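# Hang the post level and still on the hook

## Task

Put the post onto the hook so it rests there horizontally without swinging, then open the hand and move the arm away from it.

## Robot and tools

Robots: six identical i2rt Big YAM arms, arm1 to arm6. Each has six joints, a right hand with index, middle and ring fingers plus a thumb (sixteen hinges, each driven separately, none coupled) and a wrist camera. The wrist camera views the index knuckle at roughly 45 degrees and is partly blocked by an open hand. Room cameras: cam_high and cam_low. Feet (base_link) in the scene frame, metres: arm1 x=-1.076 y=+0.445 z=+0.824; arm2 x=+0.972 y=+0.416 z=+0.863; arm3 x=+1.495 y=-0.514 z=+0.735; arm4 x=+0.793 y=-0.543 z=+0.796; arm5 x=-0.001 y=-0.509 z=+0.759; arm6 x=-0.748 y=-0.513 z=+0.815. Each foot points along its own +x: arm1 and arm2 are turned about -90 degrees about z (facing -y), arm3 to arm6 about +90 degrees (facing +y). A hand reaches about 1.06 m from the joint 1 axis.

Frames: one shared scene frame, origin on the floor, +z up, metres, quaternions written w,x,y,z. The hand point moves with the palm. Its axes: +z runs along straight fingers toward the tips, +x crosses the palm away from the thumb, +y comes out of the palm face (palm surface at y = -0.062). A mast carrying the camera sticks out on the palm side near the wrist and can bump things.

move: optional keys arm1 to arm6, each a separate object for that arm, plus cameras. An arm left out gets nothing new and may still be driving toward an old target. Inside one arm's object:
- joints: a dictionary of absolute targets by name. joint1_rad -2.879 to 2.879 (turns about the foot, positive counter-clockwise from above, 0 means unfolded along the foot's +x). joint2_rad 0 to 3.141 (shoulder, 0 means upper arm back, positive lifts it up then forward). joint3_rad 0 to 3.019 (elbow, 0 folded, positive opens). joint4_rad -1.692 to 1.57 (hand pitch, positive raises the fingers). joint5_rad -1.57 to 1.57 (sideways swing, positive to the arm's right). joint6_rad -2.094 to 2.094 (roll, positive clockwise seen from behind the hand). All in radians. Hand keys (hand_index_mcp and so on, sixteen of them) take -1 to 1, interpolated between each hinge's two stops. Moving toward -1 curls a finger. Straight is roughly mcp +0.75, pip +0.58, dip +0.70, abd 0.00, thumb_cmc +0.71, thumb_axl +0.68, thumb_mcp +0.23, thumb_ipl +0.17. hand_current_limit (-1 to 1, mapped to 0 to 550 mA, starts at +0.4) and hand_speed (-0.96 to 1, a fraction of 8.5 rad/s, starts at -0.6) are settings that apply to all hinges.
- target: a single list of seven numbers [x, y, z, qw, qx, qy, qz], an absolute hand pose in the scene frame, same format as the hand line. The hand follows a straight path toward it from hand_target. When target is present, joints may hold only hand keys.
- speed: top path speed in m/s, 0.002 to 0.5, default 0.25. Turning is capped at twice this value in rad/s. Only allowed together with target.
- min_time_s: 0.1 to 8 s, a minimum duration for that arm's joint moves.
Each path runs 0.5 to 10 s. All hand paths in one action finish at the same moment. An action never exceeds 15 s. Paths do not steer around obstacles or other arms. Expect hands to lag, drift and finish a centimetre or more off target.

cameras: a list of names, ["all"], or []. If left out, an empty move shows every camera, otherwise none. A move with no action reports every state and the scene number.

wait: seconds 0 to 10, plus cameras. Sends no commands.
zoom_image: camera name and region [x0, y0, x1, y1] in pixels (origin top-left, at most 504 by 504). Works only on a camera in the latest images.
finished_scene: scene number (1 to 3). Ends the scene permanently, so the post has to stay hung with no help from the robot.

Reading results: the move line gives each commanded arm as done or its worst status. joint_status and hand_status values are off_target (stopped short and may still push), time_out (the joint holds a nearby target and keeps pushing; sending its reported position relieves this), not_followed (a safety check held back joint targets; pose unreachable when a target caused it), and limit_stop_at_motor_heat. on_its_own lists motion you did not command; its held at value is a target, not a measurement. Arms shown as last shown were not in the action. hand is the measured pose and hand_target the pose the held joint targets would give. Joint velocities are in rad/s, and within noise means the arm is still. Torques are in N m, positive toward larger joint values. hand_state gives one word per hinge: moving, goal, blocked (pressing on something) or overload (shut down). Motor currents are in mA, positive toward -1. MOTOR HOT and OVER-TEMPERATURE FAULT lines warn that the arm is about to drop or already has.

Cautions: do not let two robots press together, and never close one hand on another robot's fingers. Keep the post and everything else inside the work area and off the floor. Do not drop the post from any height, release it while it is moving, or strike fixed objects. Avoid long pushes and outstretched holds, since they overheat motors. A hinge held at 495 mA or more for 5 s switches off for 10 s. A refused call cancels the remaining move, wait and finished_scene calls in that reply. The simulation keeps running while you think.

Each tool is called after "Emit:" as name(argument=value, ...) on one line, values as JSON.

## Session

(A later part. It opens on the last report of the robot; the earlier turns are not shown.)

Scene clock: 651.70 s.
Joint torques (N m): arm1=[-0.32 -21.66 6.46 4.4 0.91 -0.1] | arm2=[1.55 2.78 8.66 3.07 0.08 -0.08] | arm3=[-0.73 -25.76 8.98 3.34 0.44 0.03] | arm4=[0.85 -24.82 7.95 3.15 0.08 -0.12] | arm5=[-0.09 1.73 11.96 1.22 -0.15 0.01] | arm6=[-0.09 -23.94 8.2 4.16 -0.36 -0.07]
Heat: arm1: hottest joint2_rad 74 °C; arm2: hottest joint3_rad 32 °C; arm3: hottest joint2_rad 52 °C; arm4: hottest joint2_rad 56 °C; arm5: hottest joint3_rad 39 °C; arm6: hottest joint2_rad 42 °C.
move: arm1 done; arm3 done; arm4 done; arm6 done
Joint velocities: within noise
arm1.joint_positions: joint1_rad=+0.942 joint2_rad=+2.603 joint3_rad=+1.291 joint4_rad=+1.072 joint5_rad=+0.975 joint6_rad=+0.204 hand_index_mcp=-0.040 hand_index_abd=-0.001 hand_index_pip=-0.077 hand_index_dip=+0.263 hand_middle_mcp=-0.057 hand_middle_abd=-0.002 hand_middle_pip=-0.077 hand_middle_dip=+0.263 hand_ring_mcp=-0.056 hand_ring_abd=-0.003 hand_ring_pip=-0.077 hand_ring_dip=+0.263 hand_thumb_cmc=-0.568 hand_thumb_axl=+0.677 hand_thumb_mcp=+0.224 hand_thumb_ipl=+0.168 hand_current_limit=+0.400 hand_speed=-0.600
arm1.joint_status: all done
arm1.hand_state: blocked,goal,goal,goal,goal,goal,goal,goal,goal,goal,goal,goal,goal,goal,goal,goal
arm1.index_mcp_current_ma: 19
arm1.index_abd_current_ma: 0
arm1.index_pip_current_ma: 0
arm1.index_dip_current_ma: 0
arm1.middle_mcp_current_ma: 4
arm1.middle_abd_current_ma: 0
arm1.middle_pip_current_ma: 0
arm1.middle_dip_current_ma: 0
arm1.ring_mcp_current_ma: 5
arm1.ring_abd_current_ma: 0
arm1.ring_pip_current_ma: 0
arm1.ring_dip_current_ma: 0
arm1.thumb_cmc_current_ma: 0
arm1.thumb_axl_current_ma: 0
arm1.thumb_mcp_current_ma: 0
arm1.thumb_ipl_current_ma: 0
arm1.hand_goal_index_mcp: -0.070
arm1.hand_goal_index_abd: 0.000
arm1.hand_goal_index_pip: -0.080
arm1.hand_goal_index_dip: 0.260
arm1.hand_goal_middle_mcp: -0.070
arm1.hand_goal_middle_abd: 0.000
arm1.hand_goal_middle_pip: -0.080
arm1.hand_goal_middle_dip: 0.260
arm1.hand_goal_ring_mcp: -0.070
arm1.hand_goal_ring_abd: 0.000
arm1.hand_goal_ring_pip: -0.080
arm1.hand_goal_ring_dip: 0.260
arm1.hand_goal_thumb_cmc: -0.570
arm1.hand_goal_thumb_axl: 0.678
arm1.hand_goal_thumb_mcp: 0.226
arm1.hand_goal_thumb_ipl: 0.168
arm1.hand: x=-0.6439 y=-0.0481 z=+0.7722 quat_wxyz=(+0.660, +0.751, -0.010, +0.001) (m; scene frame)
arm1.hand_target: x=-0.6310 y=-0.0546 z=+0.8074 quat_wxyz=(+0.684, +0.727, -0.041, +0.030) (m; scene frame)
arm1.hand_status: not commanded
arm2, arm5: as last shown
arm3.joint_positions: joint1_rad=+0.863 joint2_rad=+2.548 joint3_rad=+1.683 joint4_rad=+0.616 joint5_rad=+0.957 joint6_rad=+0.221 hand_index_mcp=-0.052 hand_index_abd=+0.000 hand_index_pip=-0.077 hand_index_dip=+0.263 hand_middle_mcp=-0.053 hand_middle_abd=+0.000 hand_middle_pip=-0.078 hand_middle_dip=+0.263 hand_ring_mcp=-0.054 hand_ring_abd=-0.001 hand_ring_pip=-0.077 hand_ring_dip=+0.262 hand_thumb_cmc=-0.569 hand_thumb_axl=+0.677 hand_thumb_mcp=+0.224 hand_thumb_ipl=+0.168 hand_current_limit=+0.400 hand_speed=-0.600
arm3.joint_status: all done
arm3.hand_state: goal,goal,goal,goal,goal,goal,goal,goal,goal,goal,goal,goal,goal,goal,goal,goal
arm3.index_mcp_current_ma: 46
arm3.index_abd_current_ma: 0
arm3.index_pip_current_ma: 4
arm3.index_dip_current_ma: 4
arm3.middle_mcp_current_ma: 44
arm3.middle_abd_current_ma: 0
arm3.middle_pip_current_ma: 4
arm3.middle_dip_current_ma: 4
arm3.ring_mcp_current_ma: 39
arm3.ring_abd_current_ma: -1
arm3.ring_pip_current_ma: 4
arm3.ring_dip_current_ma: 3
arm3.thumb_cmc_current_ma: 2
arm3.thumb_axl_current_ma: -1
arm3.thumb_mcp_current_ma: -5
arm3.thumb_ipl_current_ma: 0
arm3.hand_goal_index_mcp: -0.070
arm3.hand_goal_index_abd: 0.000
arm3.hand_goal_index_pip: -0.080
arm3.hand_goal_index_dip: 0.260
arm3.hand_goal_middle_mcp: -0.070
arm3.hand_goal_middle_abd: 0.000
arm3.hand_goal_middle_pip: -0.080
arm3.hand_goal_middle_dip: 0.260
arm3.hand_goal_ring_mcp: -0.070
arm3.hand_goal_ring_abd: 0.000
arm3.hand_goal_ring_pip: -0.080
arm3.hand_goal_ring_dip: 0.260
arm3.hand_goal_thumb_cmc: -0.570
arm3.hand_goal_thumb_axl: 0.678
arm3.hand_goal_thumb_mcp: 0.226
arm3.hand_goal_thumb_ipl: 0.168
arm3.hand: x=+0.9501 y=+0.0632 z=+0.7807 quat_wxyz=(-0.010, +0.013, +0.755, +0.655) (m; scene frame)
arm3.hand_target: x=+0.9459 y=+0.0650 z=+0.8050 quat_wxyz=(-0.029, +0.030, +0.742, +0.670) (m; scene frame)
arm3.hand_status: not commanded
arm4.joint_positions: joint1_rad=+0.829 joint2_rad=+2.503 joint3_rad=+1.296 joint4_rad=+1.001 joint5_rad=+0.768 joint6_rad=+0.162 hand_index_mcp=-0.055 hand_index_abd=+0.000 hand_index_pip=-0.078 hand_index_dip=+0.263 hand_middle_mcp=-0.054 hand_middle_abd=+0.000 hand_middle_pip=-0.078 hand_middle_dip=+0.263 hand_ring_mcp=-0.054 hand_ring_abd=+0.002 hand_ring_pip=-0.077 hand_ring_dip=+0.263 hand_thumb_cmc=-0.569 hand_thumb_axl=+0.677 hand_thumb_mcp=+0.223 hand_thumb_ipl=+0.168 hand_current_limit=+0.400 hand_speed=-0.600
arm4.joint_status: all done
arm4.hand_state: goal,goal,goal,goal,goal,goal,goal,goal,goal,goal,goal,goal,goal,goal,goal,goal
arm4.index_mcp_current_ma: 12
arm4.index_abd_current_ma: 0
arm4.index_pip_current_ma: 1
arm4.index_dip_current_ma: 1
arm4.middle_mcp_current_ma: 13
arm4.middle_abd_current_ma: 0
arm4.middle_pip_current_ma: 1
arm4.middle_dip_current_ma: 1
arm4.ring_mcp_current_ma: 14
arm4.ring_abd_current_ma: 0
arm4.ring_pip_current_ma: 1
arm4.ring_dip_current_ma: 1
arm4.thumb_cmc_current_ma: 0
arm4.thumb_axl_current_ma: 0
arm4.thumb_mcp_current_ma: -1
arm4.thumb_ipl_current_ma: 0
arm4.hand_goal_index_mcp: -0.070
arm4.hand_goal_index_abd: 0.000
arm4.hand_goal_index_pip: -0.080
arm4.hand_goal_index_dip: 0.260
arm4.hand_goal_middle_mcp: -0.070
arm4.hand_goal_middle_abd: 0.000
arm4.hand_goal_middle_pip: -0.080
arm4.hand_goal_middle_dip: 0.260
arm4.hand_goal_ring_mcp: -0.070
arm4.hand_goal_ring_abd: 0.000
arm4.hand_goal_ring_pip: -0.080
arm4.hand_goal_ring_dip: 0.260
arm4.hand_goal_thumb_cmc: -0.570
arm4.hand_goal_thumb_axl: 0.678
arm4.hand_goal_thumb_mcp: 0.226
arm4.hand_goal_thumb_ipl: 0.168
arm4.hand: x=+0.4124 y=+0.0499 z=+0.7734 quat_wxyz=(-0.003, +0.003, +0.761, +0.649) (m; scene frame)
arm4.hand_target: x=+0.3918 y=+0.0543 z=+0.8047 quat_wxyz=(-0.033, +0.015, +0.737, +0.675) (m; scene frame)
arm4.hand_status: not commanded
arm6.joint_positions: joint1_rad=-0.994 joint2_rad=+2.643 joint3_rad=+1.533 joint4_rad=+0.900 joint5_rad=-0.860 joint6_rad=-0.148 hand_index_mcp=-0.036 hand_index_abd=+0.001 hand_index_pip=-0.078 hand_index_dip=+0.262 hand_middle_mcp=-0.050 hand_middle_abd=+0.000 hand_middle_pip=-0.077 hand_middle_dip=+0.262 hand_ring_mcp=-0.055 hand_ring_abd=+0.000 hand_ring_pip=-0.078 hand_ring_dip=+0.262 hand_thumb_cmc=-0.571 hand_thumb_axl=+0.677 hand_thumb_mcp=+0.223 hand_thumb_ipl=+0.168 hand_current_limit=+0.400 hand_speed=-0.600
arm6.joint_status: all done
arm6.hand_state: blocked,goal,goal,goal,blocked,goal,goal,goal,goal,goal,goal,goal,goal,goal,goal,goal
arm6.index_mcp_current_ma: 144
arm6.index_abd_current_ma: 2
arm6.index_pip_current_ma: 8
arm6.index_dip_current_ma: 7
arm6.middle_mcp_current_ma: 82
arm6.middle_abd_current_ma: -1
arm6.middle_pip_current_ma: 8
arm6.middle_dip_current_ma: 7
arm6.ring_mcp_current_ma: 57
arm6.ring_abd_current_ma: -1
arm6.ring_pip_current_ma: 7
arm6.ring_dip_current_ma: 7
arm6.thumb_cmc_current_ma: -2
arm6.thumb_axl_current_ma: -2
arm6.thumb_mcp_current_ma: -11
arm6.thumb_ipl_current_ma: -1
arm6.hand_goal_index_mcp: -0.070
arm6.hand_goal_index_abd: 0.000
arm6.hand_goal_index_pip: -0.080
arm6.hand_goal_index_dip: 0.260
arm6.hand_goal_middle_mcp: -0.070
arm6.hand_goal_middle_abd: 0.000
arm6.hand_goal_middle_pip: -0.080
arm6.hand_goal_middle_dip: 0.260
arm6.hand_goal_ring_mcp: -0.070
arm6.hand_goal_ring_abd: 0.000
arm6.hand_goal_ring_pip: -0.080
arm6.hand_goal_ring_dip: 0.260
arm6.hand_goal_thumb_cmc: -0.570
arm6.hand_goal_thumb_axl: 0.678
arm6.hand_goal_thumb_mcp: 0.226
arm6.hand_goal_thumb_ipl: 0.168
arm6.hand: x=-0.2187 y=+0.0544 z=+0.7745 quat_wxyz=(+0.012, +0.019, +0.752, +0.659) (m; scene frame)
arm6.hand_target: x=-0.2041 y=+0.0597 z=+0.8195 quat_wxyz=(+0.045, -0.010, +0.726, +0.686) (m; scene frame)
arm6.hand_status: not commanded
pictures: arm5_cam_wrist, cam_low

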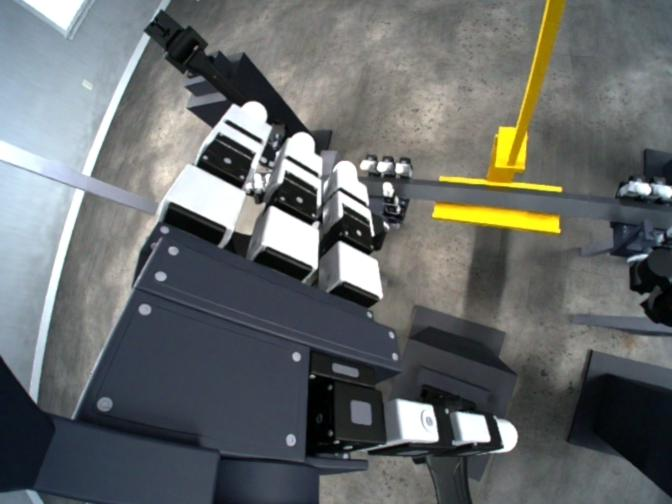

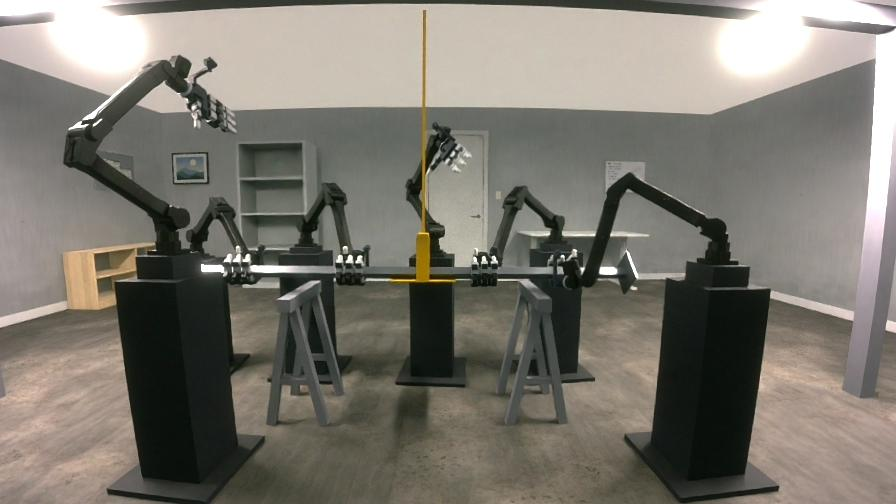

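Emit:
move(arm1={"target":[-0.644,-0.049,0.748,0.656,0.755,0,0],"speed":0.04}, arm3={"target":[0.950,0.063,0.75,0,0,0.757,0.653],"speed":0.04}, arm4={"target":[0.410,0.050,0.745,0,0,0.757,0.653],"speed":0.04}, arm6={"target":[-0.218,0.055,0.745,0,0,0.757,0.653],"speed":0.04}, cameras=["cam_low"])

Emit:
zoom_image(camera="cam_low", region=[200, 240, 320, 300])

Emit:
zoom_image(camera="cam_low", region=[530, 240, 650, 300])

Scene clock: 676.37 s.
Joint torques (N m): arm1=[-0.79 -20.72 4.1 2.91 0.5 -0.15] | arm2=[1.55 2.73 8.64 3.08 0.07 -0.07] | arm3=[-0.73 -23.36 8.4 2.51 0.3 -0.04] | arm4=[-0.03 -22.07 5.82 2.1 0.22 0] | arm5=[-0.03 1.85 11.96 1.22 -0.14 0.01] | arm6=[-0.73 -22.42 6.13 2.36 -0.32 -0.17]
Heat: arm1: hottest joint2_rad 58 °C; arm2: hottest joint3_rad 32 °C; arm3: hottest joint2_rad 45 °C; arm4: hottest joint2_rad 49 °C; arm5: hottest joint3_rad 39 °C; arm6: hottest joint2_rad 38 °C.
move: arm1 off_target; arm3 done; arm4 done; arm6 off_target
Joint velocities: within noise
arm1.joint_positions: joint1_rad=+0.943 joint2_rad=+2.668 joint3_rad=+1.301 joint4_rad=+1.071 joint5_rad=+0.956 joint6_rad=+0.218 hand_index_mcp=-0.056 hand_index_abd=-0.001 hand_index_pip=-0.077 hand_index_dip=+0.263 hand_middle_mcp=-0.059 hand_middle_abd=-0.002 hand_middle_pip=-0.077 hand_middle_dip=+0.263 hand_ring_mcp=-0.057 hand_ring_abd=-0.002 hand_ring_pip=-0.077 hand_ring_dip=+0.263 hand_thumb_cmc=-0.569 hand_thumb_axl=+0.677 hand_thumb_mcp=+0.224 hand_thumb_ipl=+0.168 hand_current_limit=+0.400 hand_speed=-0.600
arm1.joint_status: not commanded
arm1.hand_state: goal,goal,goal,goal,goal,goal,goal,goal,goal,goal,goal,goal,goal,goal,goal,goal
arm1.index_mcp_current_ma: 5
arm1.index_abd_current_ma: 0
arm1.index_pip_current_ma: 0
arm1.index_dip_current_ma: 0
arm1.middle_mcp_current_ma: 3
arm1.middle_abd_current_ma: 0
arm1.middle_pip_current_ma: 0
arm1.middle_dip_current_ma: 0
arm1.ring_mcp_current_ma: 4
arm1.ring_abd_current_ma: 0
arm1.ring_pip_current_ma: 0
arm1.ring_dip_current_ma: 0
arm1.thumb_cmc_current_ma: 0
arm1.thumb_axl_current_ma: 0
arm1.thumb_mcp_current_ma: 0
arm1.thumb_ipl_current_ma: 0
arm1.hand_goal_index_mcp: -0.070
arm1.hand_goal_index_abd: 0.000
arm1.hand_goal_index_pip: -0.080
arm1.hand_goal_index_dip: 0.260
arm1.hand_goal_middle_mcp: -0.070
arm1.hand_goal_middle_abd: 0.000
arm1.hand_goal_middle_pip: -0.080
arm1.hand_goal_middle_dip: 0.260
arm1.hand_goal_ring_mcp: -0.070
arm1.hand_goal_ring_abd: 0.000
arm1.hand_goal_ring_pip: -0.080
arm1.hand_goal_ring_dip: 0.260
arm1.hand_goal_thumb_cmc: -0.570
arm1.hand_goal_thumb_axl: 0.678
arm1.hand_goal_thumb_mcp: 0.226
arm1.hand_goal_thumb_ipl: 0.168
arm1.hand: x=-0.6494 y=-0.0423 z=+0.7332 quat_wxyz=(+0.647, +0.763, +0.007, -0.004) (m; scene frame)
arm1.hand_target: x=-0.6443 y=-0.0489 z=+0.7482 quat_wxyz=(+0.656, +0.755, +0.000, +0.000) (m; scene frame)
arm1.hand_status: off_target (0.017 m and 1.7 deg from the pose sent, 0.024 m and 1.3 deg at the start)
arm2, arm5: as last shown
arm3.joint_positions: joint1_rad=+0.860 joint2_rad=+2.588 joint3_rad=+1.683 joint4_rad=+0.629 joint5_rad=+0.953 joint6_rad=+0.210 hand_index_mcp=-0.053 hand_index_abd=+0.001 hand_index_pip=-0.076 hand_index_dip=+0.263 hand_middle_mcp=-0.053 hand_middle_abd=+0.000 hand_middle_pip=-0.076 hand_middle_dip=+0.263 hand_ring_mcp=-0.054 hand_ring_abd=-0.001 hand_ring_pip=-0.077 hand_ring_dip=+0.262 hand_thumb_cmc=-0.570 hand_thumb_axl=+0.678 hand_thumb_mcp=+0.227 hand_thumb_ipl=+0.168 hand_current_limit=+0.400 hand_speed=-0.600
arm3.joint_status: not commanded
arm3.hand_state: goal,goal,goal,goal,goal,goal,goal,goal,goal,goal,goal,goal,goal,goal,goal,goal
arm3.index_mcp_current_ma: 44
arm3.index_abd_current_ma: 1
arm3.index_pip_current_ma: 7
arm3.index_dip_current_ma: 4
arm3.middle_mcp_current_ma: 43
arm3.middle_abd_current_ma: 0
arm3.middle_pip_current_ma: 6
arm3.middle_dip_current_ma: 4
arm3.ring_mcp_current_ma: 41
arm3.ring_abd_current_ma: -1
arm3.ring_pip_current_ma: 5
arm3.ring_dip_current_ma: 3
arm3.thumb_cmc_current_ma: 0
arm3.thumb_axl_current_ma: 0
arm3.thumb_mcp_current_ma: 2
arm3.thumb_ipl_current_ma: -1
arm3.hand_goal_index_mcp: -0.070
arm3.hand_goal_index_abd: 0.000
arm3.hand_goal_index_pip: -0.080
arm3.hand_goal_index_dip: 0.260
arm3.hand_goal_middle_mcp: -0.070
arm3.hand_goal_middle_abd: 0.000
arm3.hand_goal_middle_pip: -0.080
arm3.hand_goal_middle_dip: 0.260
arm3.hand_goal_ring_mcp: -0.070
arm3.hand_goal_ring_abd: 0.000
arm3.hand_goal_ring_pip: -0.080
arm3.hand_goal_ring_dip: 0.260
arm3.hand_goal_thumb_cmc: -0.570
arm3.hand_goal_thumb_axl: 0.678
arm3.hand_goal_thumb_mcp: 0.226
arm3.hand_goal_thumb_ipl: 0.168
arm3.hand: x=+0.9538 y=+0.0624 z=+0.7529 quat_wxyz=(+0.001, +0.002, +0.760, +0.649) (m; scene frame)
arm3.hand_target: x=+0.9502 y=+0.0628 z=+0.7499 quat_wxyz=(+0.000, +0.000, +0.757, +0.653) (m; scene frame)
arm3.hand_status: done (0.005 m and 0.6 deg from the pose sent, 0.031 m and 2.0 deg at the start)
arm4.joint_positions: joint1_rad=+0.828 joint2_rad=+2.559 joint3_rad=+1.322 joint4_rad=+1.034 joint5_rad=+0.772 joint6_rad=+0.144 hand_index_mcp=-0.055 hand_index_abd=+0.000 hand_index_pip=-0.078 hand_index_dip=+0.263 hand_middle_mcp=-0.056 hand_middle_abd=+0.000 hand_middle_pip=-0.078 hand_middle_dip=+0.263 hand_ring_mcp=-0.056 hand_ring_abd=+0.002 hand_ring_pip=-0.077 hand_ring_dip=+0.263 hand_thumb_cmc=-0.569 hand_thumb_axl=+0.677 hand_thumb_mcp=+0.223 hand_thumb_ipl=+0.168 hand_current_limit=+0.400 hand_speed=-0.600
arm4.joint_status: not commanded
arm4.hand_state: goal,goal,goal,goal,goal,goal,goal,goal,goal,goal,goal,goal,goal,goal,goal,goal
arm4.index_mcp_current_ma: 12
arm4.index_abd_current_ma: 0
arm4.index_pip_current_ma: 1
arm4.index_dip_current_ma: 1
arm4.middle_mcp_current_ma: 12
arm4.middle_abd_current_ma: 0
arm4.middle_pip_current_ma: 1
arm4.middle_dip_current_ma: 1
arm4.ring_mcp_current_ma: 11
arm4.ring_abd_current_ma: 0
arm4.ring_pip_current_ma: 1
arm4.ring_dip_current_ma: 1
arm4.thumb_cmc_current_ma: 0
arm4.thumb_axl_current_ma: 0
arm4.thumb_mcp_current_ma: -1
arm4.thumb_ipl_current_ma: 0
arm4.hand_goal_index_mcp: -0.070
arm4.hand_goal_index_abd: 0.000
arm4.hand_goal_index_pip: -0.080
arm4.hand_goal_index_dip: 0.260
arm4.hand_goal_middle_mcp: -0.070
arm4.hand_goal_middle_abd: 0.000
arm4.hand_goal_middle_pip: -0.080
arm4.hand_goal_middle_dip: 0.260
arm4.hand_goal_ring_mcp: -0.070
arm4.hand_goal_ring_abd: 0.000
arm4.hand_goal_ring_pip: -0.080
arm4.hand_goal_ring_dip: 0.260
arm4.hand_goal_thumb_cmc: -0.570
arm4.hand_goal_thumb_axl: 0.678
arm4.hand_goal_thumb_mcp: 0.226
arm4.hand_goal_thumb_ipl: 0.168
arm4.hand: x=+0.4137 y=+0.0488 z=+0.7511 quat_wxyz=(+0.004, -0.002, +0.760, +0.650) (m; scene frame)
arm4.hand_target: x=+0.4101 y=+0.0497 z=+0.7450 quat_wxyz=(+0.000, +0.000, +0.757, +0.653) (m; scene frame)
arm4.hand_status: done (0.007 m and 0.7 deg from the pose sent, 0.028 m and 0.8 deg at the start)
arm6.joint_positions: joint1_rad=-0.993 joint2_rad=+2.713 joint3_rad=+1.570 joint4_rad=+0.860 joint5_rad=-0.906 joint6_rad=-0.189 hand_index_mcp=-0.057 hand_index_abd=+0.001 hand_index_pip=-0.077 hand_index_dip=+0.262 hand_middle_mcp=-0.056 hand_middle_abd=+0.000 hand_middle_pip=-0.077 hand_middle_dip=+0.262 hand_ring_mcp=-0.055 hand_ring_abd=+0.000 hand_ring_pip=-0.078 hand_ring_dip=+0.262 hand_thumb_cmc=-0.570 hand_thumb_axl=+0.677 hand_thumb_mcp=+0.223 hand_thumb_ipl=+0.168 hand_current_limit=+0.400 hand_speed=-0.600
arm6.joint_status: not commanded
arm6.hand_state: goal,goal,goal,goal,goal,goal,goal,goal,goal,goal,goal,goal,goal,goal,goal,goal
arm6.index_mcp_current_ma: 51
arm6.index_abd_current_ma: 2
arm6.index_pip_current_ma: 8
arm6.index_dip_current_ma: 7
arm6.middle_mcp_current_ma: 54
arm6.middle_abd_current_ma: -1
arm6.middle_pip_current_ma: 8
arm6.middle_dip_current_ma: 7
arm6.ring_mcp_current_ma: 58
arm6.ring_abd_current_ma: -1
arm6.ring_pip_current_ma: 7
arm6.ring_dip_current_ma: 6
arm6.thumb_cmc_current_ma: -1
arm6.thumb_axl_current_ma: -2
arm6.thumb_mcp_current_ma: -11
arm6.thumb_ipl_current_ma: -1
arm6.hand_goal_index_mcp: -0.070
arm6.hand_goal_index_abd: 0.000
arm6.hand_goal_index_pip: -0.080
arm6.hand_goal_index_dip: 0.260
arm6.hand_goal_middle_mcp: -0.070
arm6.hand_goal_middle_abd: 0.000
arm6.hand_goal_middle_pip: -0.080
arm6.hand_goal_middle_dip: 0.260
arm6.hand_goal_ring_mcp: -0.070
arm6.hand_goal_ring_abd: 0.000
arm6.hand_goal_ring_pip: -0.080
arm6.hand_goal_ring_dip: 0.260
arm6.hand_goal_thumb_cmc: -0.570
arm6.hand_goal_thumb_axl: 0.678
arm6.hand_goal_thumb_mcp: 0.226
arm6.hand_goal_thumb_ipl: 0.168
arm6.hand: x=-0.2307 y=+0.0551 z=+0.7307 quat_wxyz=(-0.014, +0.007, +0.764, +0.645) (m; scene frame)
arm6.hand_target: x=-0.2183 y=+0.0547 z=+0.7452 quat_wxyz=(+0.000, +0.000, +0.757, +0.653) (m; scene frame)
arm6.hand_status: off_target (0.019 m and 2.2 deg from the pose sent, 0.029 m and 2.7 deg at the start)
pictures: cam_low

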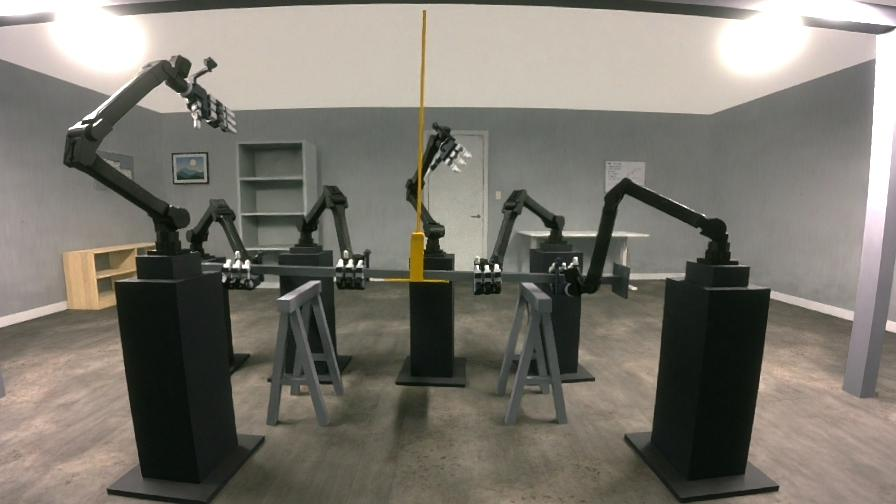

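Scaled by 4.200.

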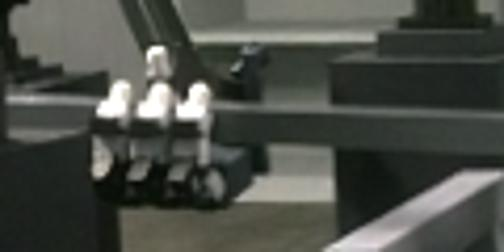

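Scaled by 4.200.

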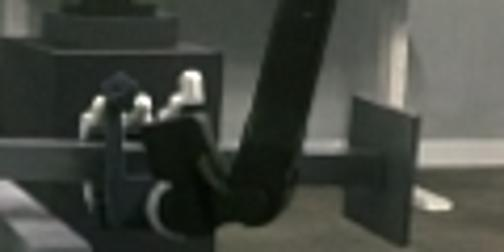

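Emit:
move(arm1={"target":[-0.644,-0.049,0.738,0.656,0.755,0,0],"speed":0.04}, arm3={"target":[0.950,0.063,0.785,0,0,0.757,0.653],"speed":0.04}, arm4={"target":[0.410,0.050,0.765,0,0,0.757,0.653],"speed":0.04}, cameras=["cam_low","arm5_cam_wrist"])

Emit:
zoom_image(camera="cam_low", region=[200, 240, 320, 300])

Emit:
zoom_image(camera="cam_low", region=[530, 240, 650, 300])

Emit:
zoom_image(camera="cam_low", region=[380, 0, 470, 120])

Emit:
zoom_image(camera="cam_low", region=[380, 200, 470, 300])

Scene clock: 699.53 s.
Joint torques (N m): arm1=[-0.79 -19.08 4.75 3.1 0.47 -0.12] | arm2=[1.61 2.84 8.64 3.07 0.08 -0.07] | arm3=[-0.73 -25.7 6.84 1.32 0.31 -0.06] | arm4=[-0.03 -25.35 3.78 1.48 0.21 -0.01] | arm5=[-0.26 1.73 11.95 1.22 -0.13 0.02] | arm6=[-0.5 -22.48 6.02 2.26 -0.33 -0.16]
Heat: arm1: hottest joint2_rad 50 °C; arm2: hottest joint3_rad 32 °C; arm3: hottest joint2_rad 44 °C; arm4: hottest joint2_rad 45 °C; arm5: hottest joint3_rad 39 °C; arm6: hottest joint2_rad 36 °C.
move: arm1 done; arm3 done; arm4 done
Joint velocities: within noise
arm1.joint_positions: joint1_rad=+0.943 joint2_rad=+2.674 joint3_rad=+1.310 joint4_rad=+1.071 joint5_rad=+0.956 joint6_rad=+0.218 hand_index_mcp=-0.056 hand_index_abd=-0.001 hand_index_pip=-0.077 hand_index_dip=+0.263 hand_middle_mcp=-0.059 hand_middle_abd=-0.002 hand_middle_pip=-0.077 hand_middle_dip=+0.263 hand_ring_mcp=-0.057 hand_ring_abd=-0.002 hand_ring_pip=-0.077 hand_ring_dip=+0.263 hand_thumb_cmc=-0.569 hand_thumb_axl=+0.677 hand_thumb_mcp=+0.224 hand_thumb_ipl=+0.168 hand_current_limit=+0.400 hand_speed=-0.600
arm1.joint_status: not commanded
arm1.hand_state: goal,goal,goal,goal,goal,goal,goal,goal,goal,goal,goal,goal,goal,goal,goal,goal
arm1.index_mcp_current_ma: 5
arm1.index_abd_current_ma: 0
arm1.index_pip_current_ma: 0
arm1.index_dip_current_ma: 0
arm1.middle_mcp_current_ma: 3
arm1.middle_abd_current_ma: 0
arm1.middle_pip_current_ma: 0
arm1.middle_dip_current_ma: 0
arm1.ring_mcp_current_ma: 4
arm1.ring_abd_current_ma: 0
arm1.ring_pip_current_ma: 0
arm1.ring_dip_current_ma: 0
arm1.thumb_cmc_current_ma: 0
arm1.thumb_axl_current_ma: 0
arm1.thumb_mcp_current_ma: 0
arm1.thumb_ipl_current_ma: 0
arm1.hand_goal_index_mcp: -0.070
arm1.hand_goal_index_abd: 0.000
arm1.hand_goal_index_pip: -0.080
arm1.hand_goal_index_dip: 0.260
arm1.hand_goal_middle_mcp: -0.070
arm1.hand_goal_middle_abd: 0.000
arm1.hand_goal_middle_pip: -0.080
arm1.hand_goal_middle_dip: 0.260
arm1.hand_goal_ring_mcp: -0.070
arm1.hand_goal_ring_abd: 0.000
arm1.hand_goal_ring_pip: -0.080
arm1.hand_goal_ring_dip: 0.260
arm1.hand_goal_thumb_cmc: -0.570
arm1.hand_goal_thumb_axl: 0.678
arm1.hand_goal_thumb_mcp: 0.226
arm1.hand_goal_thumb_ipl: 0.168
arm1.hand: x=-0.6479 y=-0.0434 z=+0.7322 quat_wxyz=(+0.647, +0.762, +0.006, -0.003) (m; scene frame)
arm1.hand_target: x=-0.6442 y=-0.0489 z=+0.7381 quat_wxyz=(+0.656, +0.755, +0.000, +0.000) (m; scene frame)
arm1.hand_status: done (0.009 m and 1.5 deg from the pose sent, 0.010 m and 1.7 deg at the start)
arm2, arm5, arm6: as last shown
arm3.joint_positions: joint1_rad=+0.860 joint2_rad=+2.547 joint3_rad=+1.672 joint4_rad=+0.618 joint5_rad=+0.953 joint6_rad=+0.210 hand_index_mcp=-0.054 hand_index_abd=+0.001 hand_index_pip=-0.077 hand_index_dip=+0.263 hand_middle_mcp=-0.055 hand_middle_abd=+0.000 hand_middle_pip=-0.077 hand_middle_dip=+0.263 hand_ring_mcp=-0.055 hand_ring_abd=-0.001 hand_ring_pip=-0.077 hand_ring_dip=+0.262 hand_thumb_cmc=-0.570 hand_thumb_axl=+0.678 hand_thumb_mcp=+0.227 hand_thumb_ipl=+0.168 hand_current_limit=+0.400 hand_speed=-0.600
arm3.joint_status: not commanded
arm3.hand_state: goal,goal,goal,goal,goal,goal,goal,goal,goal,goal,goal,goal,goal,goal,goal,goal
arm3.index_mcp_current_ma: 39
arm3.index_abd_current_ma: 1
arm3.index_pip_current_ma: 5
arm3.index_dip_current_ma: 4
arm3.middle_mcp_current_ma: 37
arm3.middle_abd_current_ma: 0
arm3.middle_pip_current_ma: 4
arm3.middle_dip_current_ma: 4
arm3.ring_mcp_current_ma: 37
arm3.ring_abd_current_ma: -1
arm3.ring_pip_current_ma: 4
arm3.ring_dip_current_ma: 3
arm3.thumb_cmc_current_ma: 0
arm3.thumb_axl_current_ma: 0
arm3.thumb_mcp_current_ma: 2
arm3.thumb_ipl_current_ma: -1
arm3.hand_goal_index_mcp: -0.070
arm3.hand_goal_index_abd: 0.000
arm3.hand_goal_index_pip: -0.080
arm3.hand_goal_index_dip: 0.260
arm3.hand_goal_middle_mcp: -0.070
arm3.hand_goal_middle_abd: 0.000
arm3.hand_goal_middle_pip: -0.080
arm3.hand_goal_middle_dip: 0.260
arm3.hand_goal_ring_mcp: -0.070
arm3.hand_goal_ring_abd: 0.000
arm3.hand_goal_ring_pip: -0.080
arm3.hand_goal_ring_dip: 0.260
arm3.hand_goal_thumb_cmc: -0.570
arm3.hand_goal_thumb_axl: 0.678
arm3.hand_goal_thumb_mcp: 0.226
arm3.hand_goal_thumb_ipl: 0.168
arm3.hand: x=+0.9526 y=+0.0634 z=+0.7772 quat_wxyz=(-0.004, +0.006, +0.757, +0.653) (m; scene frame)
arm3.hand_target: x=+0.9501 y=+0.0629 z=+0.7850 quat_wxyz=(+0.000, +0.000, +0.757, +0.653) (m; scene frame)
arm3.hand_status: done (0.008 m and 0.9 deg from the pose sent, 0.032 m and 0.6 deg at the start)
arm4.joint_positions: joint1_rad=+0.828 joint2_rad=+2.550 joint3_rad=+1.322 joint4_rad=+1.032 joint5_rad=+0.773 joint6_rad=+0.143 hand_index_mcp=-0.056 hand_index_abd=+0.000 hand_index_pip=-0.078 hand_index_dip=+0.263 hand_middle_mcp=-0.056 hand_middle_abd=+0.000 hand_middle_pip=-0.078 hand_middle_dip=+0.263 hand_ring_mcp=-0.056 hand_ring_abd=+0.002 hand_ring_pip=-0.077 hand_ring_dip=+0.263 hand_thumb_cmc=-0.569 hand_thumb_axl=+0.677 hand_thumb_mcp=+0.223 hand_thumb_ipl=+0.168 hand_current_limit=+0.400 hand_speed=-0.600
arm4.joint_status: not commanded
arm4.hand_state: goal,goal,goal,goal,goal,goal,goal,goal,goal,goal,goal,goal,goal,goal,goal,goal
arm4.index_mcp_current_ma: 12
arm4.index_abd_current_ma: 0
arm4.index_pip_current_ma: 1
arm4.index_dip_current_ma: 1
arm4.middle_mcp_current_ma: 11
arm4.middle_abd_current_ma: 0
arm4.middle_pip_current_ma: 1
arm4.middle_dip_current_ma: 1
arm4.ring_mcp_current_ma: 11
arm4.ring_abd_current_ma: 0
arm4.ring_pip_current_ma: 1
arm4.ring_dip_current_ma: 1
arm4.thumb_cmc_current_ma: 0
arm4.thumb_axl_current_ma: 0
arm4.thumb_mcp_current_ma: -1
arm4.thumb_ipl_current_ma: 0
arm4.hand_goal_index_mcp: -0.070
arm4.hand_goal_index_abd: 0.000
arm4.hand_goal_index_pip: -0.080
arm4.hand_goal_index_dip: 0.260
arm4.hand_goal_middle_mcp: -0.070
arm4.hand_goal_middle_abd: 0.000
arm4.hand_goal_middle_pip: -0.080
arm4.hand_goal_middle_dip: 0.260
arm4.hand_goal_ring_mcp: -0.070
arm4.hand_goal_ring_abd: 0.000
arm4.hand_goal_ring_pip: -0.080
arm4.hand_goal_ring_dip: 0.260
arm4.hand_goal_thumb_cmc: -0.570
arm4.hand_goal_thumb_axl: 0.678
arm4.hand_goal_thumb_mcp: 0.226
arm4.hand_goal_thumb_ipl: 0.168
arm4.hand: x=+0.4124 y=+0.0501 z=+0.7573 quat_wxyz=(+0.002, +0.000, +0.758, +0.652) (m; scene frame)
arm4.hand_target: x=+0.4100 y=+0.0500 z=+0.7651 quat_wxyz=(+0.000, +0.000, +0.757, +0.653) (m; scene frame)
arm4.hand_status: done (0.008 m and 0.3 deg from the pose sent, 0.014 m and 0.7 deg at the start)
pictures: arm5_cam_wrist, cam_low

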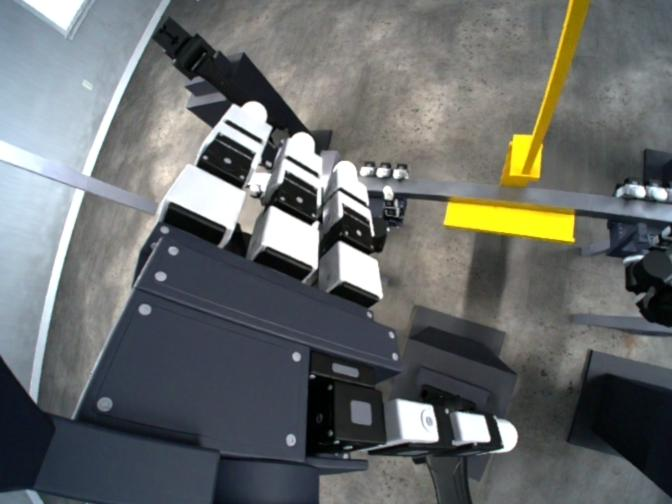

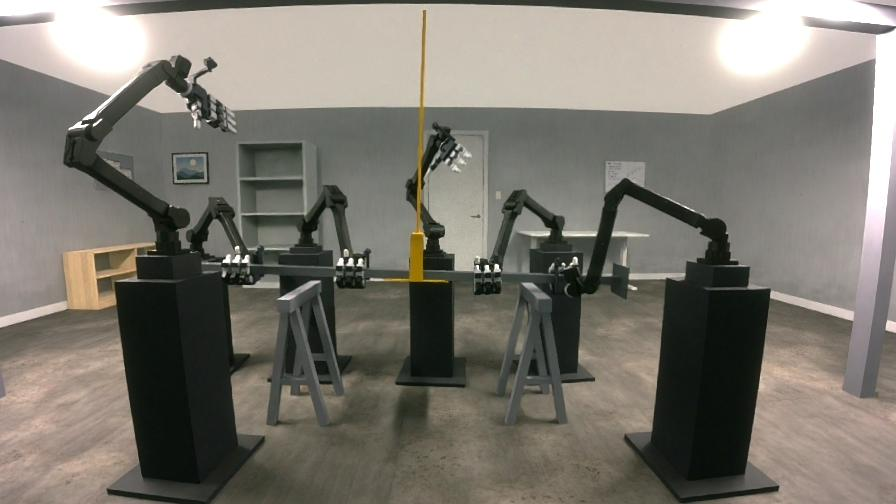

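Scaled by 4.200.

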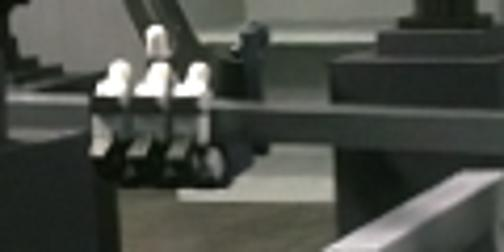

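Scaled by 4.200.

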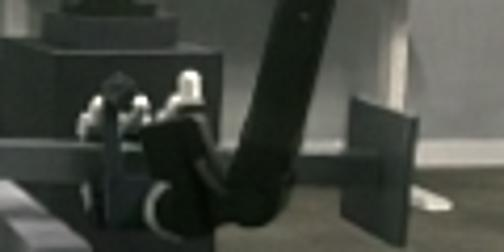

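Scaled by 4.200.

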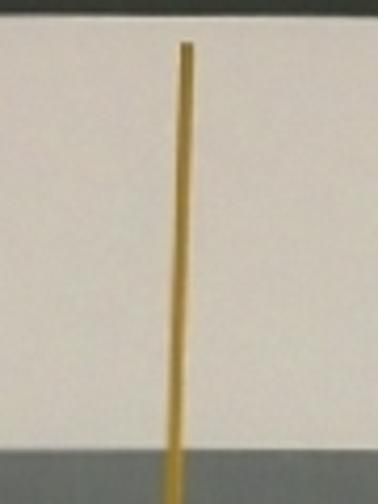

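Scaled by 5.040.

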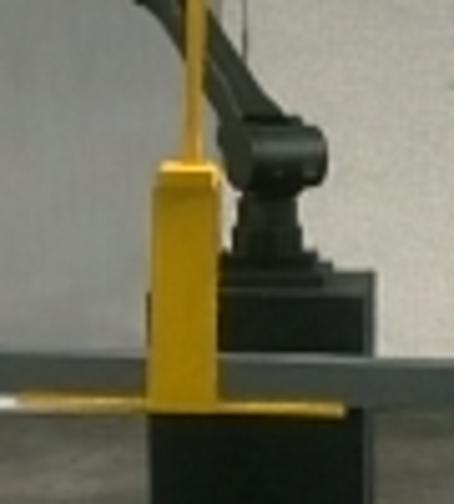

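Emit:
move(arm1={"joints":{"joint1_rad":0.985,"joint2_rad":2.306,"joint3_rad":1.363,"joint4_rad":1.13,"joint5_rad":1.03,"joint6_rad":0.205},"min_time_s":4}, arm3={"joints":{"joint1_rad":0.845,"joint2_rad":2.327,"joint3_rad":1.71,"joint4_rad":0.647,"joint5_rad":0.955,"joint6_rad":0.20},"min_time_s":4}, arm4={"joints":{"joint1_rad":0.797,"joint2_rad":2.252,"joint3_rad":1.353,"joint4_rad":1.056,"joint5_rad":0.745,"joint6_rad":0.09},"min_time_s":4}, arm6={"joints":{"joint1_rad":-0.98,"joint2_rad":2.383,"joint3_rad":1.63,"joint4_rad":0.953,"joint5_rad":-0.894,"joint6_rad":-0.125},"min_time_s":4}, cameras=["arm5_cam_wrist","cam_low"])

Emit:
zoom_image(camera="arm5_cam_wrist", region=[400, 120, 600, 270])

Emit:
zoom_image(camera="cam_low", region=[380, 200, 480, 300])

Emit:
zoom_image(camera="cam_low", region=[550, 240, 650, 300])

Scene clock: 765.27 s.
Joint torques (N m): arm1=[1.26 -41.76 9.18 5.89 1.41 -0.07] | arm2=[1.55 2.73 8.66 3.08 0.08 -0.07] | arm3=[-0.67 -39.12 12.37 3.54 0.88 -0.23] | arm4=[-0.5 -42.93 9.39 3.84 0.65 -0.82] | arm5=[-0.21 1.67 11.99 1.26 -0.13 0.01] | arm6=[1.32 -43.4 9.99 6.08 -0.83 0.54]
Heat: arm1: hottest joint2_rad 46 °C; arm2: hottest joint3_rad 32 °C; arm3: hottest joint2_rad 41 °C; arm4: hottest joint2_rad 42 °C; arm5: hottest joint3_rad 39 °C; arm6: hottest joint2_rad 34 °C.
move: arm1 time_out; arm3 time_out; arm4 time_out; arm6 time_out
Joint velocities: within noise
arm1.joint_positions: joint1_rad=+0.966 joint2_rad=+2.557 joint3_rad=+1.281 joint4_rad=+1.045 joint5_rad=+1.004 joint6_rad=+0.214 hand_index_mcp=-0.033 hand_index_abd=-0.001 hand_index_pip=-0.077 hand_index_dip=+0.263 hand_middle_mcp=-0.057 hand_middle_abd=-0.002 hand_middle_pip=-0.077 hand_middle_dip=+0.263 hand_ring_mcp=-0.057 hand_ring_abd=-0.002 hand_ring_pip=-0.077 hand_ring_dip=+0.263 hand_thumb_cmc=-0.569 hand_thumb_axl=+0.677 hand_thumb_mcp=+0.224 hand_thumb_ipl=+0.168 hand_current_limit=+0.400 hand_speed=-0.600
arm1.joint_status: joint2_rad time_out (moved -0.117 of -0.368); joint4_rad time_out (moved -0.026 of +0.059); the others done
arm1.hand_state: blocked,goal,goal,goal,goal,goal,goal,goal,goal,goal,goal,goal,goal,goal,goal,goal
arm1.index_mcp_current_ma: 28
arm1.index_abd_current_ma: 0
arm1.index_pip_current_ma: 0
arm1.index_dip_current_ma: 0
arm1.middle_mcp_current_ma: 4
arm1.middle_abd_current_ma: 0
arm1.middle_pip_current_ma: 0
arm1.middle_dip_current_ma: 0
arm1.ring_mcp_current_ma: 4
arm1.ring_abd_current_ma: 0
arm1.ring_pip_current_ma: 0
arm1.ring_dip_current_ma: 0
arm1.thumb_cmc_current_ma: 0
arm1.thumb_axl_current_ma: 0
arm1.thumb_mcp_current_ma: 0
arm1.thumb_ipl_current_ma: 0
arm1.hand_goal_index_mcp: -0.070
arm1.hand_goal_index_abd: 0.000
arm1.hand_goal_index_pip: -0.080
arm1.hand_goal_index_dip: 0.260
arm1.hand_goal_middle_mcp: -0.070
arm1.hand_goal_middle_abd: 0.000
arm1.hand_goal_middle_pip: -0.080
arm1.hand_goal_middle_dip: 0.260
arm1.hand_goal_ring_mcp: -0.070
arm1.hand_goal_ring_abd: 0.000
arm1.hand_goal_ring_pip: -0.080
arm1.hand_goal_ring_dip: 0.260
arm1.hand_goal_thumb_cmc: -0.570
arm1.hand_goal_thumb_axl: 0.678
arm1.hand_goal_thumb_mcp: 0.226
arm1.hand_goal_thumb_ipl: 0.168
arm1.on_its_own: joint2_rad reads +2.557 and still pushes toward +2.306 since a time_out; joint4_rad reads +1.045 and still pushes toward +1.130 since a time_out
arm1.hand: x=-0.6331 y=-0.0397 z=+0.7945 quat_wxyz=(+0.664, +0.748, -0.017, +0.005) (m; scene frame)
arm1.hand_target: x=-0.6014 y=-0.0465 z=+0.9896 quat_wxyz=(+0.730, +0.658, -0.132, +0.132) (m; scene frame)
arm1.hand_status: not commanded
arm2.joint_positions: joint1_rad=-0.135 joint2_rad=+0.548 joint3_rad=+1.376 joint4_rad=-1.172 joint5_rad=+0.057 joint6_rad=+1.158 hand_index_mcp=+0.755 hand_index_abd=+0.001 hand_index_pip=+0.577 hand_index_dip=+0.696 hand_middle_mcp=+0.755 hand_middle_abd=+0.001 hand_middle_pip=+0.577 hand_middle_dip=+0.696 hand_ring_mcp=+0.755 hand_ring_abd=+0.001 hand_ring_pip=+0.577 hand_ring_dip=+0.696 hand_thumb_cmc=+0.715 hand_thumb_axl=+0.677 hand_thumb_mcp=+0.226 hand_thumb_ipl=+0.168 hand_current_limit=+0.400 hand_speed=-0.600
arm2.joint_status: not commanded
arm2.hand_state: goal,goal,goal,goal,goal,goal,goal,goal,goal,goal,goal,goal,goal,goal,goal,goal
arm2.index_mcp_current_ma: 0
arm2.index_abd_current_ma: 0
arm2.index_pip_current_ma: 0
arm2.index_dip_current_ma: 0
arm2.middle_mcp_current_ma: 0
arm2.middle_abd_current_ma: 0
arm2.middle_pip_current_ma: 0
arm2.middle_dip_current_ma: 0
arm2.ring_mcp_current_ma: 0
arm2.ring_abd_current_ma: 0
arm2.ring_pip_current_ma: 0
arm2.ring_dip_current_ma: 0
arm2.thumb_cmc_current_ma: 0
arm2.thumb_axl_current_ma: 0
arm2.thumb_mcp_current_ma: 0
arm2.thumb_ipl_current_ma: 0
arm2.hand_goal_index_mcp: 0.754
arm2.hand_goal_index_abd: 0.000
arm2.hand_goal_index_pip: 0.576
arm2.hand_goal_index_dip: 0.696
arm2.hand_goal_middle_mcp: 0.754
arm2.hand_goal_middle_abd: 0.000
arm2.hand_goal_middle_pip: 0.576
arm2.hand_goal_middle_dip: 0.696
arm2.hand_goal_ring_mcp: 0.754
arm2.hand_goal_ring_abd: 0.000
arm2.hand_goal_ring_pip: 0.576
arm2.hand_goal_ring_dip: 0.696
arm2.hand_goal_thumb_cmc: 0.714
arm2.hand_goal_thumb_axl: 0.678
arm2.hand_goal_thumb_mcp: 0.226
arm2.hand_goal_thumb_ipl: 0.168
arm2.hand: x=+0.8315 y=+0.2147 z=+1.4604 quat_wxyz=(+0.522, +0.624, -0.528, +0.243) (m; scene frame)
arm2.hand_target: x=+0.8324 y=+0.2188 z=+1.4731 quat_wxyz=(+0.533, +0.617, -0.523, +0.248) (m; scene frame)
arm2.hand_status: not commanded
arm3.joint_positions: joint1_rad=+0.843 joint2_rad=+2.513 joint3_rad=+1.645 joint4_rad=+0.609 joint5_rad=+0.940 joint6_rad=+0.229 hand_index_mcp=-0.055 hand_index_abd=+0.001 hand_index_pip=-0.077 hand_index_dip=+0.263 hand_middle_mcp=-0.056 hand_middle_abd=+0.000 hand_middle_pip=-0.077 hand_middle_dip=+0.263 hand_ring_mcp=-0.055 hand_ring_abd=-0.001 hand_ring_pip=-0.077 hand_ring_dip=+0.262 hand_thumb_cmc=-0.570 hand_thumb_axl=+0.678 hand_thumb_mcp=+0.227 hand_thumb_ipl=+0.168 hand_current_limit=+0.400 hand_speed=-0.600
arm3.joint_status: joint2_rad time_out (moved -0.034 of -0.220); the others done
arm3.hand_state: goal,goal,goal,goal,goal,goal,goal,goal,goal,goal,goal,goal,goal,goal,goal,goal
arm3.index_mcp_current_ma: 36
arm3.index_abd_current_ma: 1
arm3.index_pip_current_ma: 5
arm3.index_dip_current_ma: 4
arm3.middle_mcp_current_ma: 34
arm3.middle_abd_current_ma: 0
arm3.middle_pip_current_ma: 4
arm3.middle_dip_current_ma: 4
arm3.ring_mcp_current_ma: 37
arm3.ring_abd_current_ma: -1
arm3.ring_pip_current_ma: 4
arm3.ring_dip_current_ma: 3
arm3.thumb_cmc_current_ma: 0
arm3.thumb_axl_current_ma: 0
arm3.thumb_mcp_current_ma: 2
arm3.thumb_ipl_current_ma: -1
arm3.hand_goal_index_mcp: -0.070
arm3.hand_goal_index_abd: 0.000
arm3.hand_goal_index_pip: -0.080
arm3.hand_goal_index_dip: 0.260
arm3.hand_goal_middle_mcp: -0.070
arm3.hand_goal_middle_abd: 0.000
arm3.hand_goal_middle_pip: -0.080
arm3.hand_goal_middle_dip: 0.260
arm3.hand_goal_ring_mcp: -0.070
arm3.hand_goal_ring_abd: 0.000
arm3.hand_goal_ring_pip: -0.080
arm3.hand_goal_ring_dip: 0.260
arm3.hand_goal_thumb_cmc: -0.570
arm3.hand_goal_thumb_axl: 0.678
arm3.hand_goal_thumb_mcp: 0.226
arm3.hand_goal_thumb_ipl: 0.168
arm3.on_its_own: joint2_rad reads +2.513 and still pushes toward +2.327 since a time_out
arm3.hand: x=+0.9645 y=+0.0707 z=+0.7896 quat_wxyz=(-0.009, +0.015, +0.758, +0.652) (m; scene frame)
arm3.hand_target: x=+0.9582 y=+0.0749 z=+0.9658 quat_wxyz=(-0.084, +0.086, +0.695, +0.709) (m; scene frame)
arm3.hand_status: not commanded
arm4.joint_positions: joint1_rad=+0.801 joint2_rad=+2.477 joint3_rad=+1.286 joint4_rad=+0.995 joint5_rad=+0.734 joint6_rad=+0.176 hand_index_mcp=-0.056 hand_index_abd=+0.000 hand_index_pip=-0.078 hand_index_dip=+0.263 hand_middle_mcp=-0.056 hand_middle_abd=+0.000 hand_middle_pip=-0.078 hand_middle_dip=+0.263 hand_ring_mcp=-0.056 hand_ring_abd=+0.003 hand_ring_pip=-0.077 hand_ring_dip=+0.263 hand_thumb_cmc=-0.569 hand_thumb_axl=+0.677 hand_thumb_mcp=+0.223 hand_thumb_ipl=+0.168 hand_current_limit=+0.400 hand_speed=-0.600
arm4.joint_status: joint2_rad time_out (moved -0.073 of -0.298); joint4_rad time_out (moved -0.037 of +0.024); joint6_rad time_out (moved +0.033 of -0.053); the others done
arm4.hand_state: goal,goal,goal,goal,goal,goal,goal,goal,goal,goal,goal,goal,goal,goal,goal,goal
arm4.index_mcp_current_ma: 12
arm4.index_abd_current_ma: 0
arm4.index_pip_current_ma: 1
arm4.index_dip_current_ma: 1
arm4.middle_mcp_current_ma: 11
arm4.middle_abd_current_ma: 0
arm4.middle_pip_current_ma: 1
arm4.middle_dip_current_ma: 1
arm4.ring_mcp_current_ma: 11
arm4.ring_abd_current_ma: 1
arm4.ring_pip_current_ma: 1
arm4.ring_dip_current_ma: 1
arm4.thumb_cmc_current_ma: 0
arm4.thumb_axl_current_ma: 0
arm4.thumb_mcp_current_ma: -1
arm4.thumb_ipl_current_ma: 0
arm4.hand_goal_index_mcp: -0.070
arm4.hand_goal_index_abd: 0.000
arm4.hand_goal_index_pip: -0.080
arm4.hand_goal_index_dip: 0.260
arm4.hand_goal_middle_mcp: -0.070
arm4.hand_goal_middle_abd: 0.000
arm4.hand_goal_middle_pip: -0.080
arm4.hand_goal_middle_dip: 0.260
arm4.hand_goal_ring_mcp: -0.070
arm4.hand_goal_ring_abd: 0.000
arm4.hand_goal_ring_pip: -0.080
arm4.hand_goal_ring_dip: 0.260
arm4.hand_goal_thumb_cmc: -0.570
arm4.hand_goal_thumb_axl: 0.678
arm4.hand_goal_thumb_mcp: 0.226
arm4.hand_goal_thumb_ipl: 0.168
arm4.on_its_own: joint2_rad reads +2.477 and still pushes toward +2.252 since a time_out; joint4_rad reads +0.995 and still pushes toward +1.056 since a time_out; joint6_rad reads +0.176 and still pushes toward +0.090 since a time_out
arm4.hand: x=+0.4241 y=+0.0625 z=+0.7855 quat_wxyz=(-0.014, +0.010, +0.760, +0.650) (m; scene frame)
arm4.hand_target: x=+0.4059 y=+0.0804 z=+0.9782 quat_wxyz=(-0.069, +0.063, +0.667, +0.740) (m; scene frame)
arm4.hand_status: not commanded
arm5: as last shown
arm6.joint_positions: joint1_rad=-0.991 joint2_rad=+2.616 joint3_rad=+1.559 joint4_rad=+0.860 joint5_rad=-0.877 joint6_rad=-0.181 hand_index_mcp=-0.042 hand_index_abd=-0.003 hand_index_pip=-0.077 hand_index_dip=+0.262 hand_middle_mcp=-0.057 hand_middle_abd=+0.000 hand_middle_pip=-0.077 hand_middle_dip=+0.262 hand_ring_mcp=-0.045 hand_ring_abd=+0.000 hand_ring_pip=-0.078 hand_ring_dip=+0.262 hand_thumb_cmc=-0.570 hand_thumb_axl=+0.677 hand_thumb_mcp=+0.223 hand_thumb_ipl=+0.168 hand_current_limit=+0.400 hand_speed=-0.600
arm6.joint_status: joint2_rad time_out (moved -0.097 of -0.330); joint4_rad time_out (moved +0.000 of +0.093); joint6_rad time_out (moved +0.008 of +0.064); the others done
arm6.hand_state: blocked,goal,goal,goal,goal,goal,goal,goal,blocked,goal,goal,goal,goal,goal,goal,goal
arm6.index_mcp_current_ma: 118
arm6.index_abd_current_ma: -9
arm6.index_pip_current_ma: 8
arm6.index_dip_current_ma: 7
arm6.middle_mcp_current_ma: 52
arm6.middle_abd_current_ma: -1
arm6.middle_pip_current_ma: 8
arm6.middle_dip_current_ma: 7
arm6.ring_mcp_current_ma: 103
arm6.ring_abd_current_ma: 0
arm6.ring_pip_current_ma: 7
arm6.ring_dip_current_ma: 6
arm6.thumb_cmc_current_ma: 0
arm6.thumb_axl_current_ma: -2
arm6.thumb_mcp_current_ma: -10
arm6.thumb_ipl_current_ma: -1
arm6.hand_goal_index_mcp: -0.070
arm6.hand_goal_index_abd: 0.000
arm6.hand_goal_index_pip: -0.080
arm6.hand_goal_index_dip: 0.260
arm6.hand_goal_middle_mcp: -0.070
arm6.hand_goal_middle_abd: 0.000
arm6.hand_goal_middle_pip: -0.080
arm6.hand_goal_middle_dip: 0.260
arm6.hand_goal_ring_mcp: -0.070
arm6.hand_goal_ring_abd: 0.000
arm6.hand_goal_ring_pip: -0.080
arm6.hand_goal_ring_dip: 0.260
arm6.hand_goal_thumb_cmc: -0.570
arm6.hand_goal_thumb_axl: 0.678
arm6.hand_goal_thumb_mcp: 0.226
arm6.hand_goal_thumb_ipl: 0.168
arm6.on_its_own: joint2_rad reads +2.616 and still pushes toward +2.383 since a time_out; joint4_rad reads +0.860 and still pushes toward +0.953 since a time_out; joint6_rad reads -0.181 and still pushes toward -0.125 since a time_out
arm6.hand: x=-0.2146 y=+0.0646 z=+0.7981 quat_wxyz=(+0.019, -0.003, +0.748, +0.663) (m; scene frame)
arm6.hand_target: x=-0.2076 y=+0.0796 z=+1.0241 quat_wxyz=(+0.105, -0.096, +0.653, +0.744) (m; scene frame)
arm6.hand_status: not commanded
pictures: arm5_cam_wrist, cam_low

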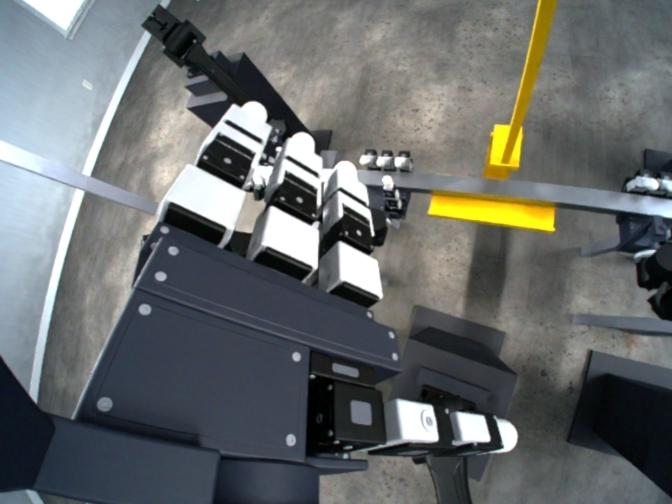

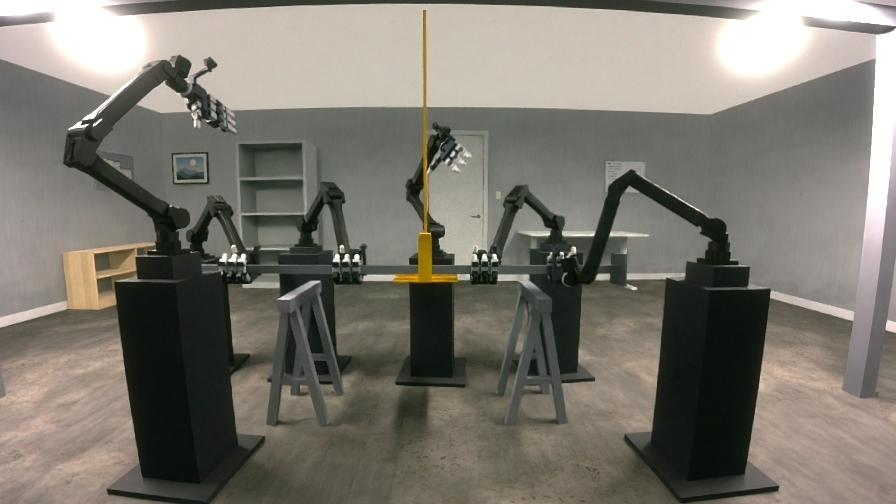

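Scaled by 2.520 from the camera's 672x504 image, which has a finer 960x720 frame.

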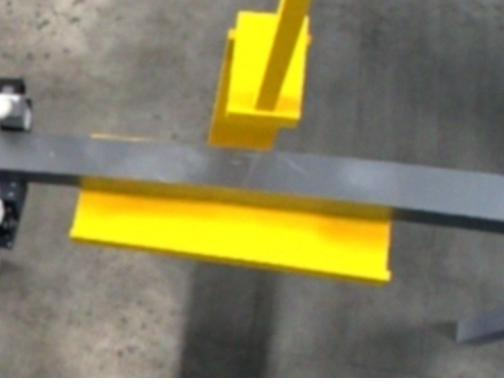

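Scaled by 5.040.

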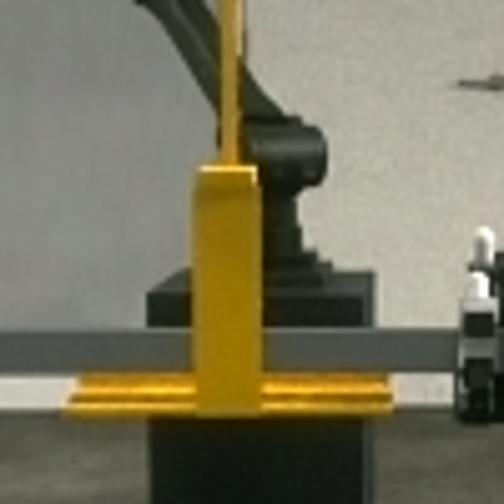

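Scaled by 5.040.

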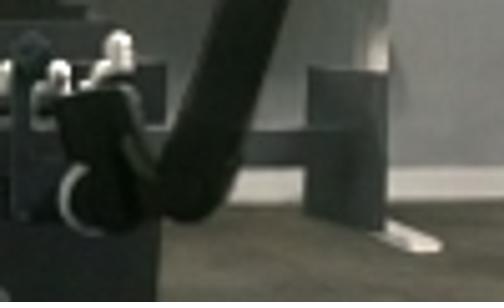

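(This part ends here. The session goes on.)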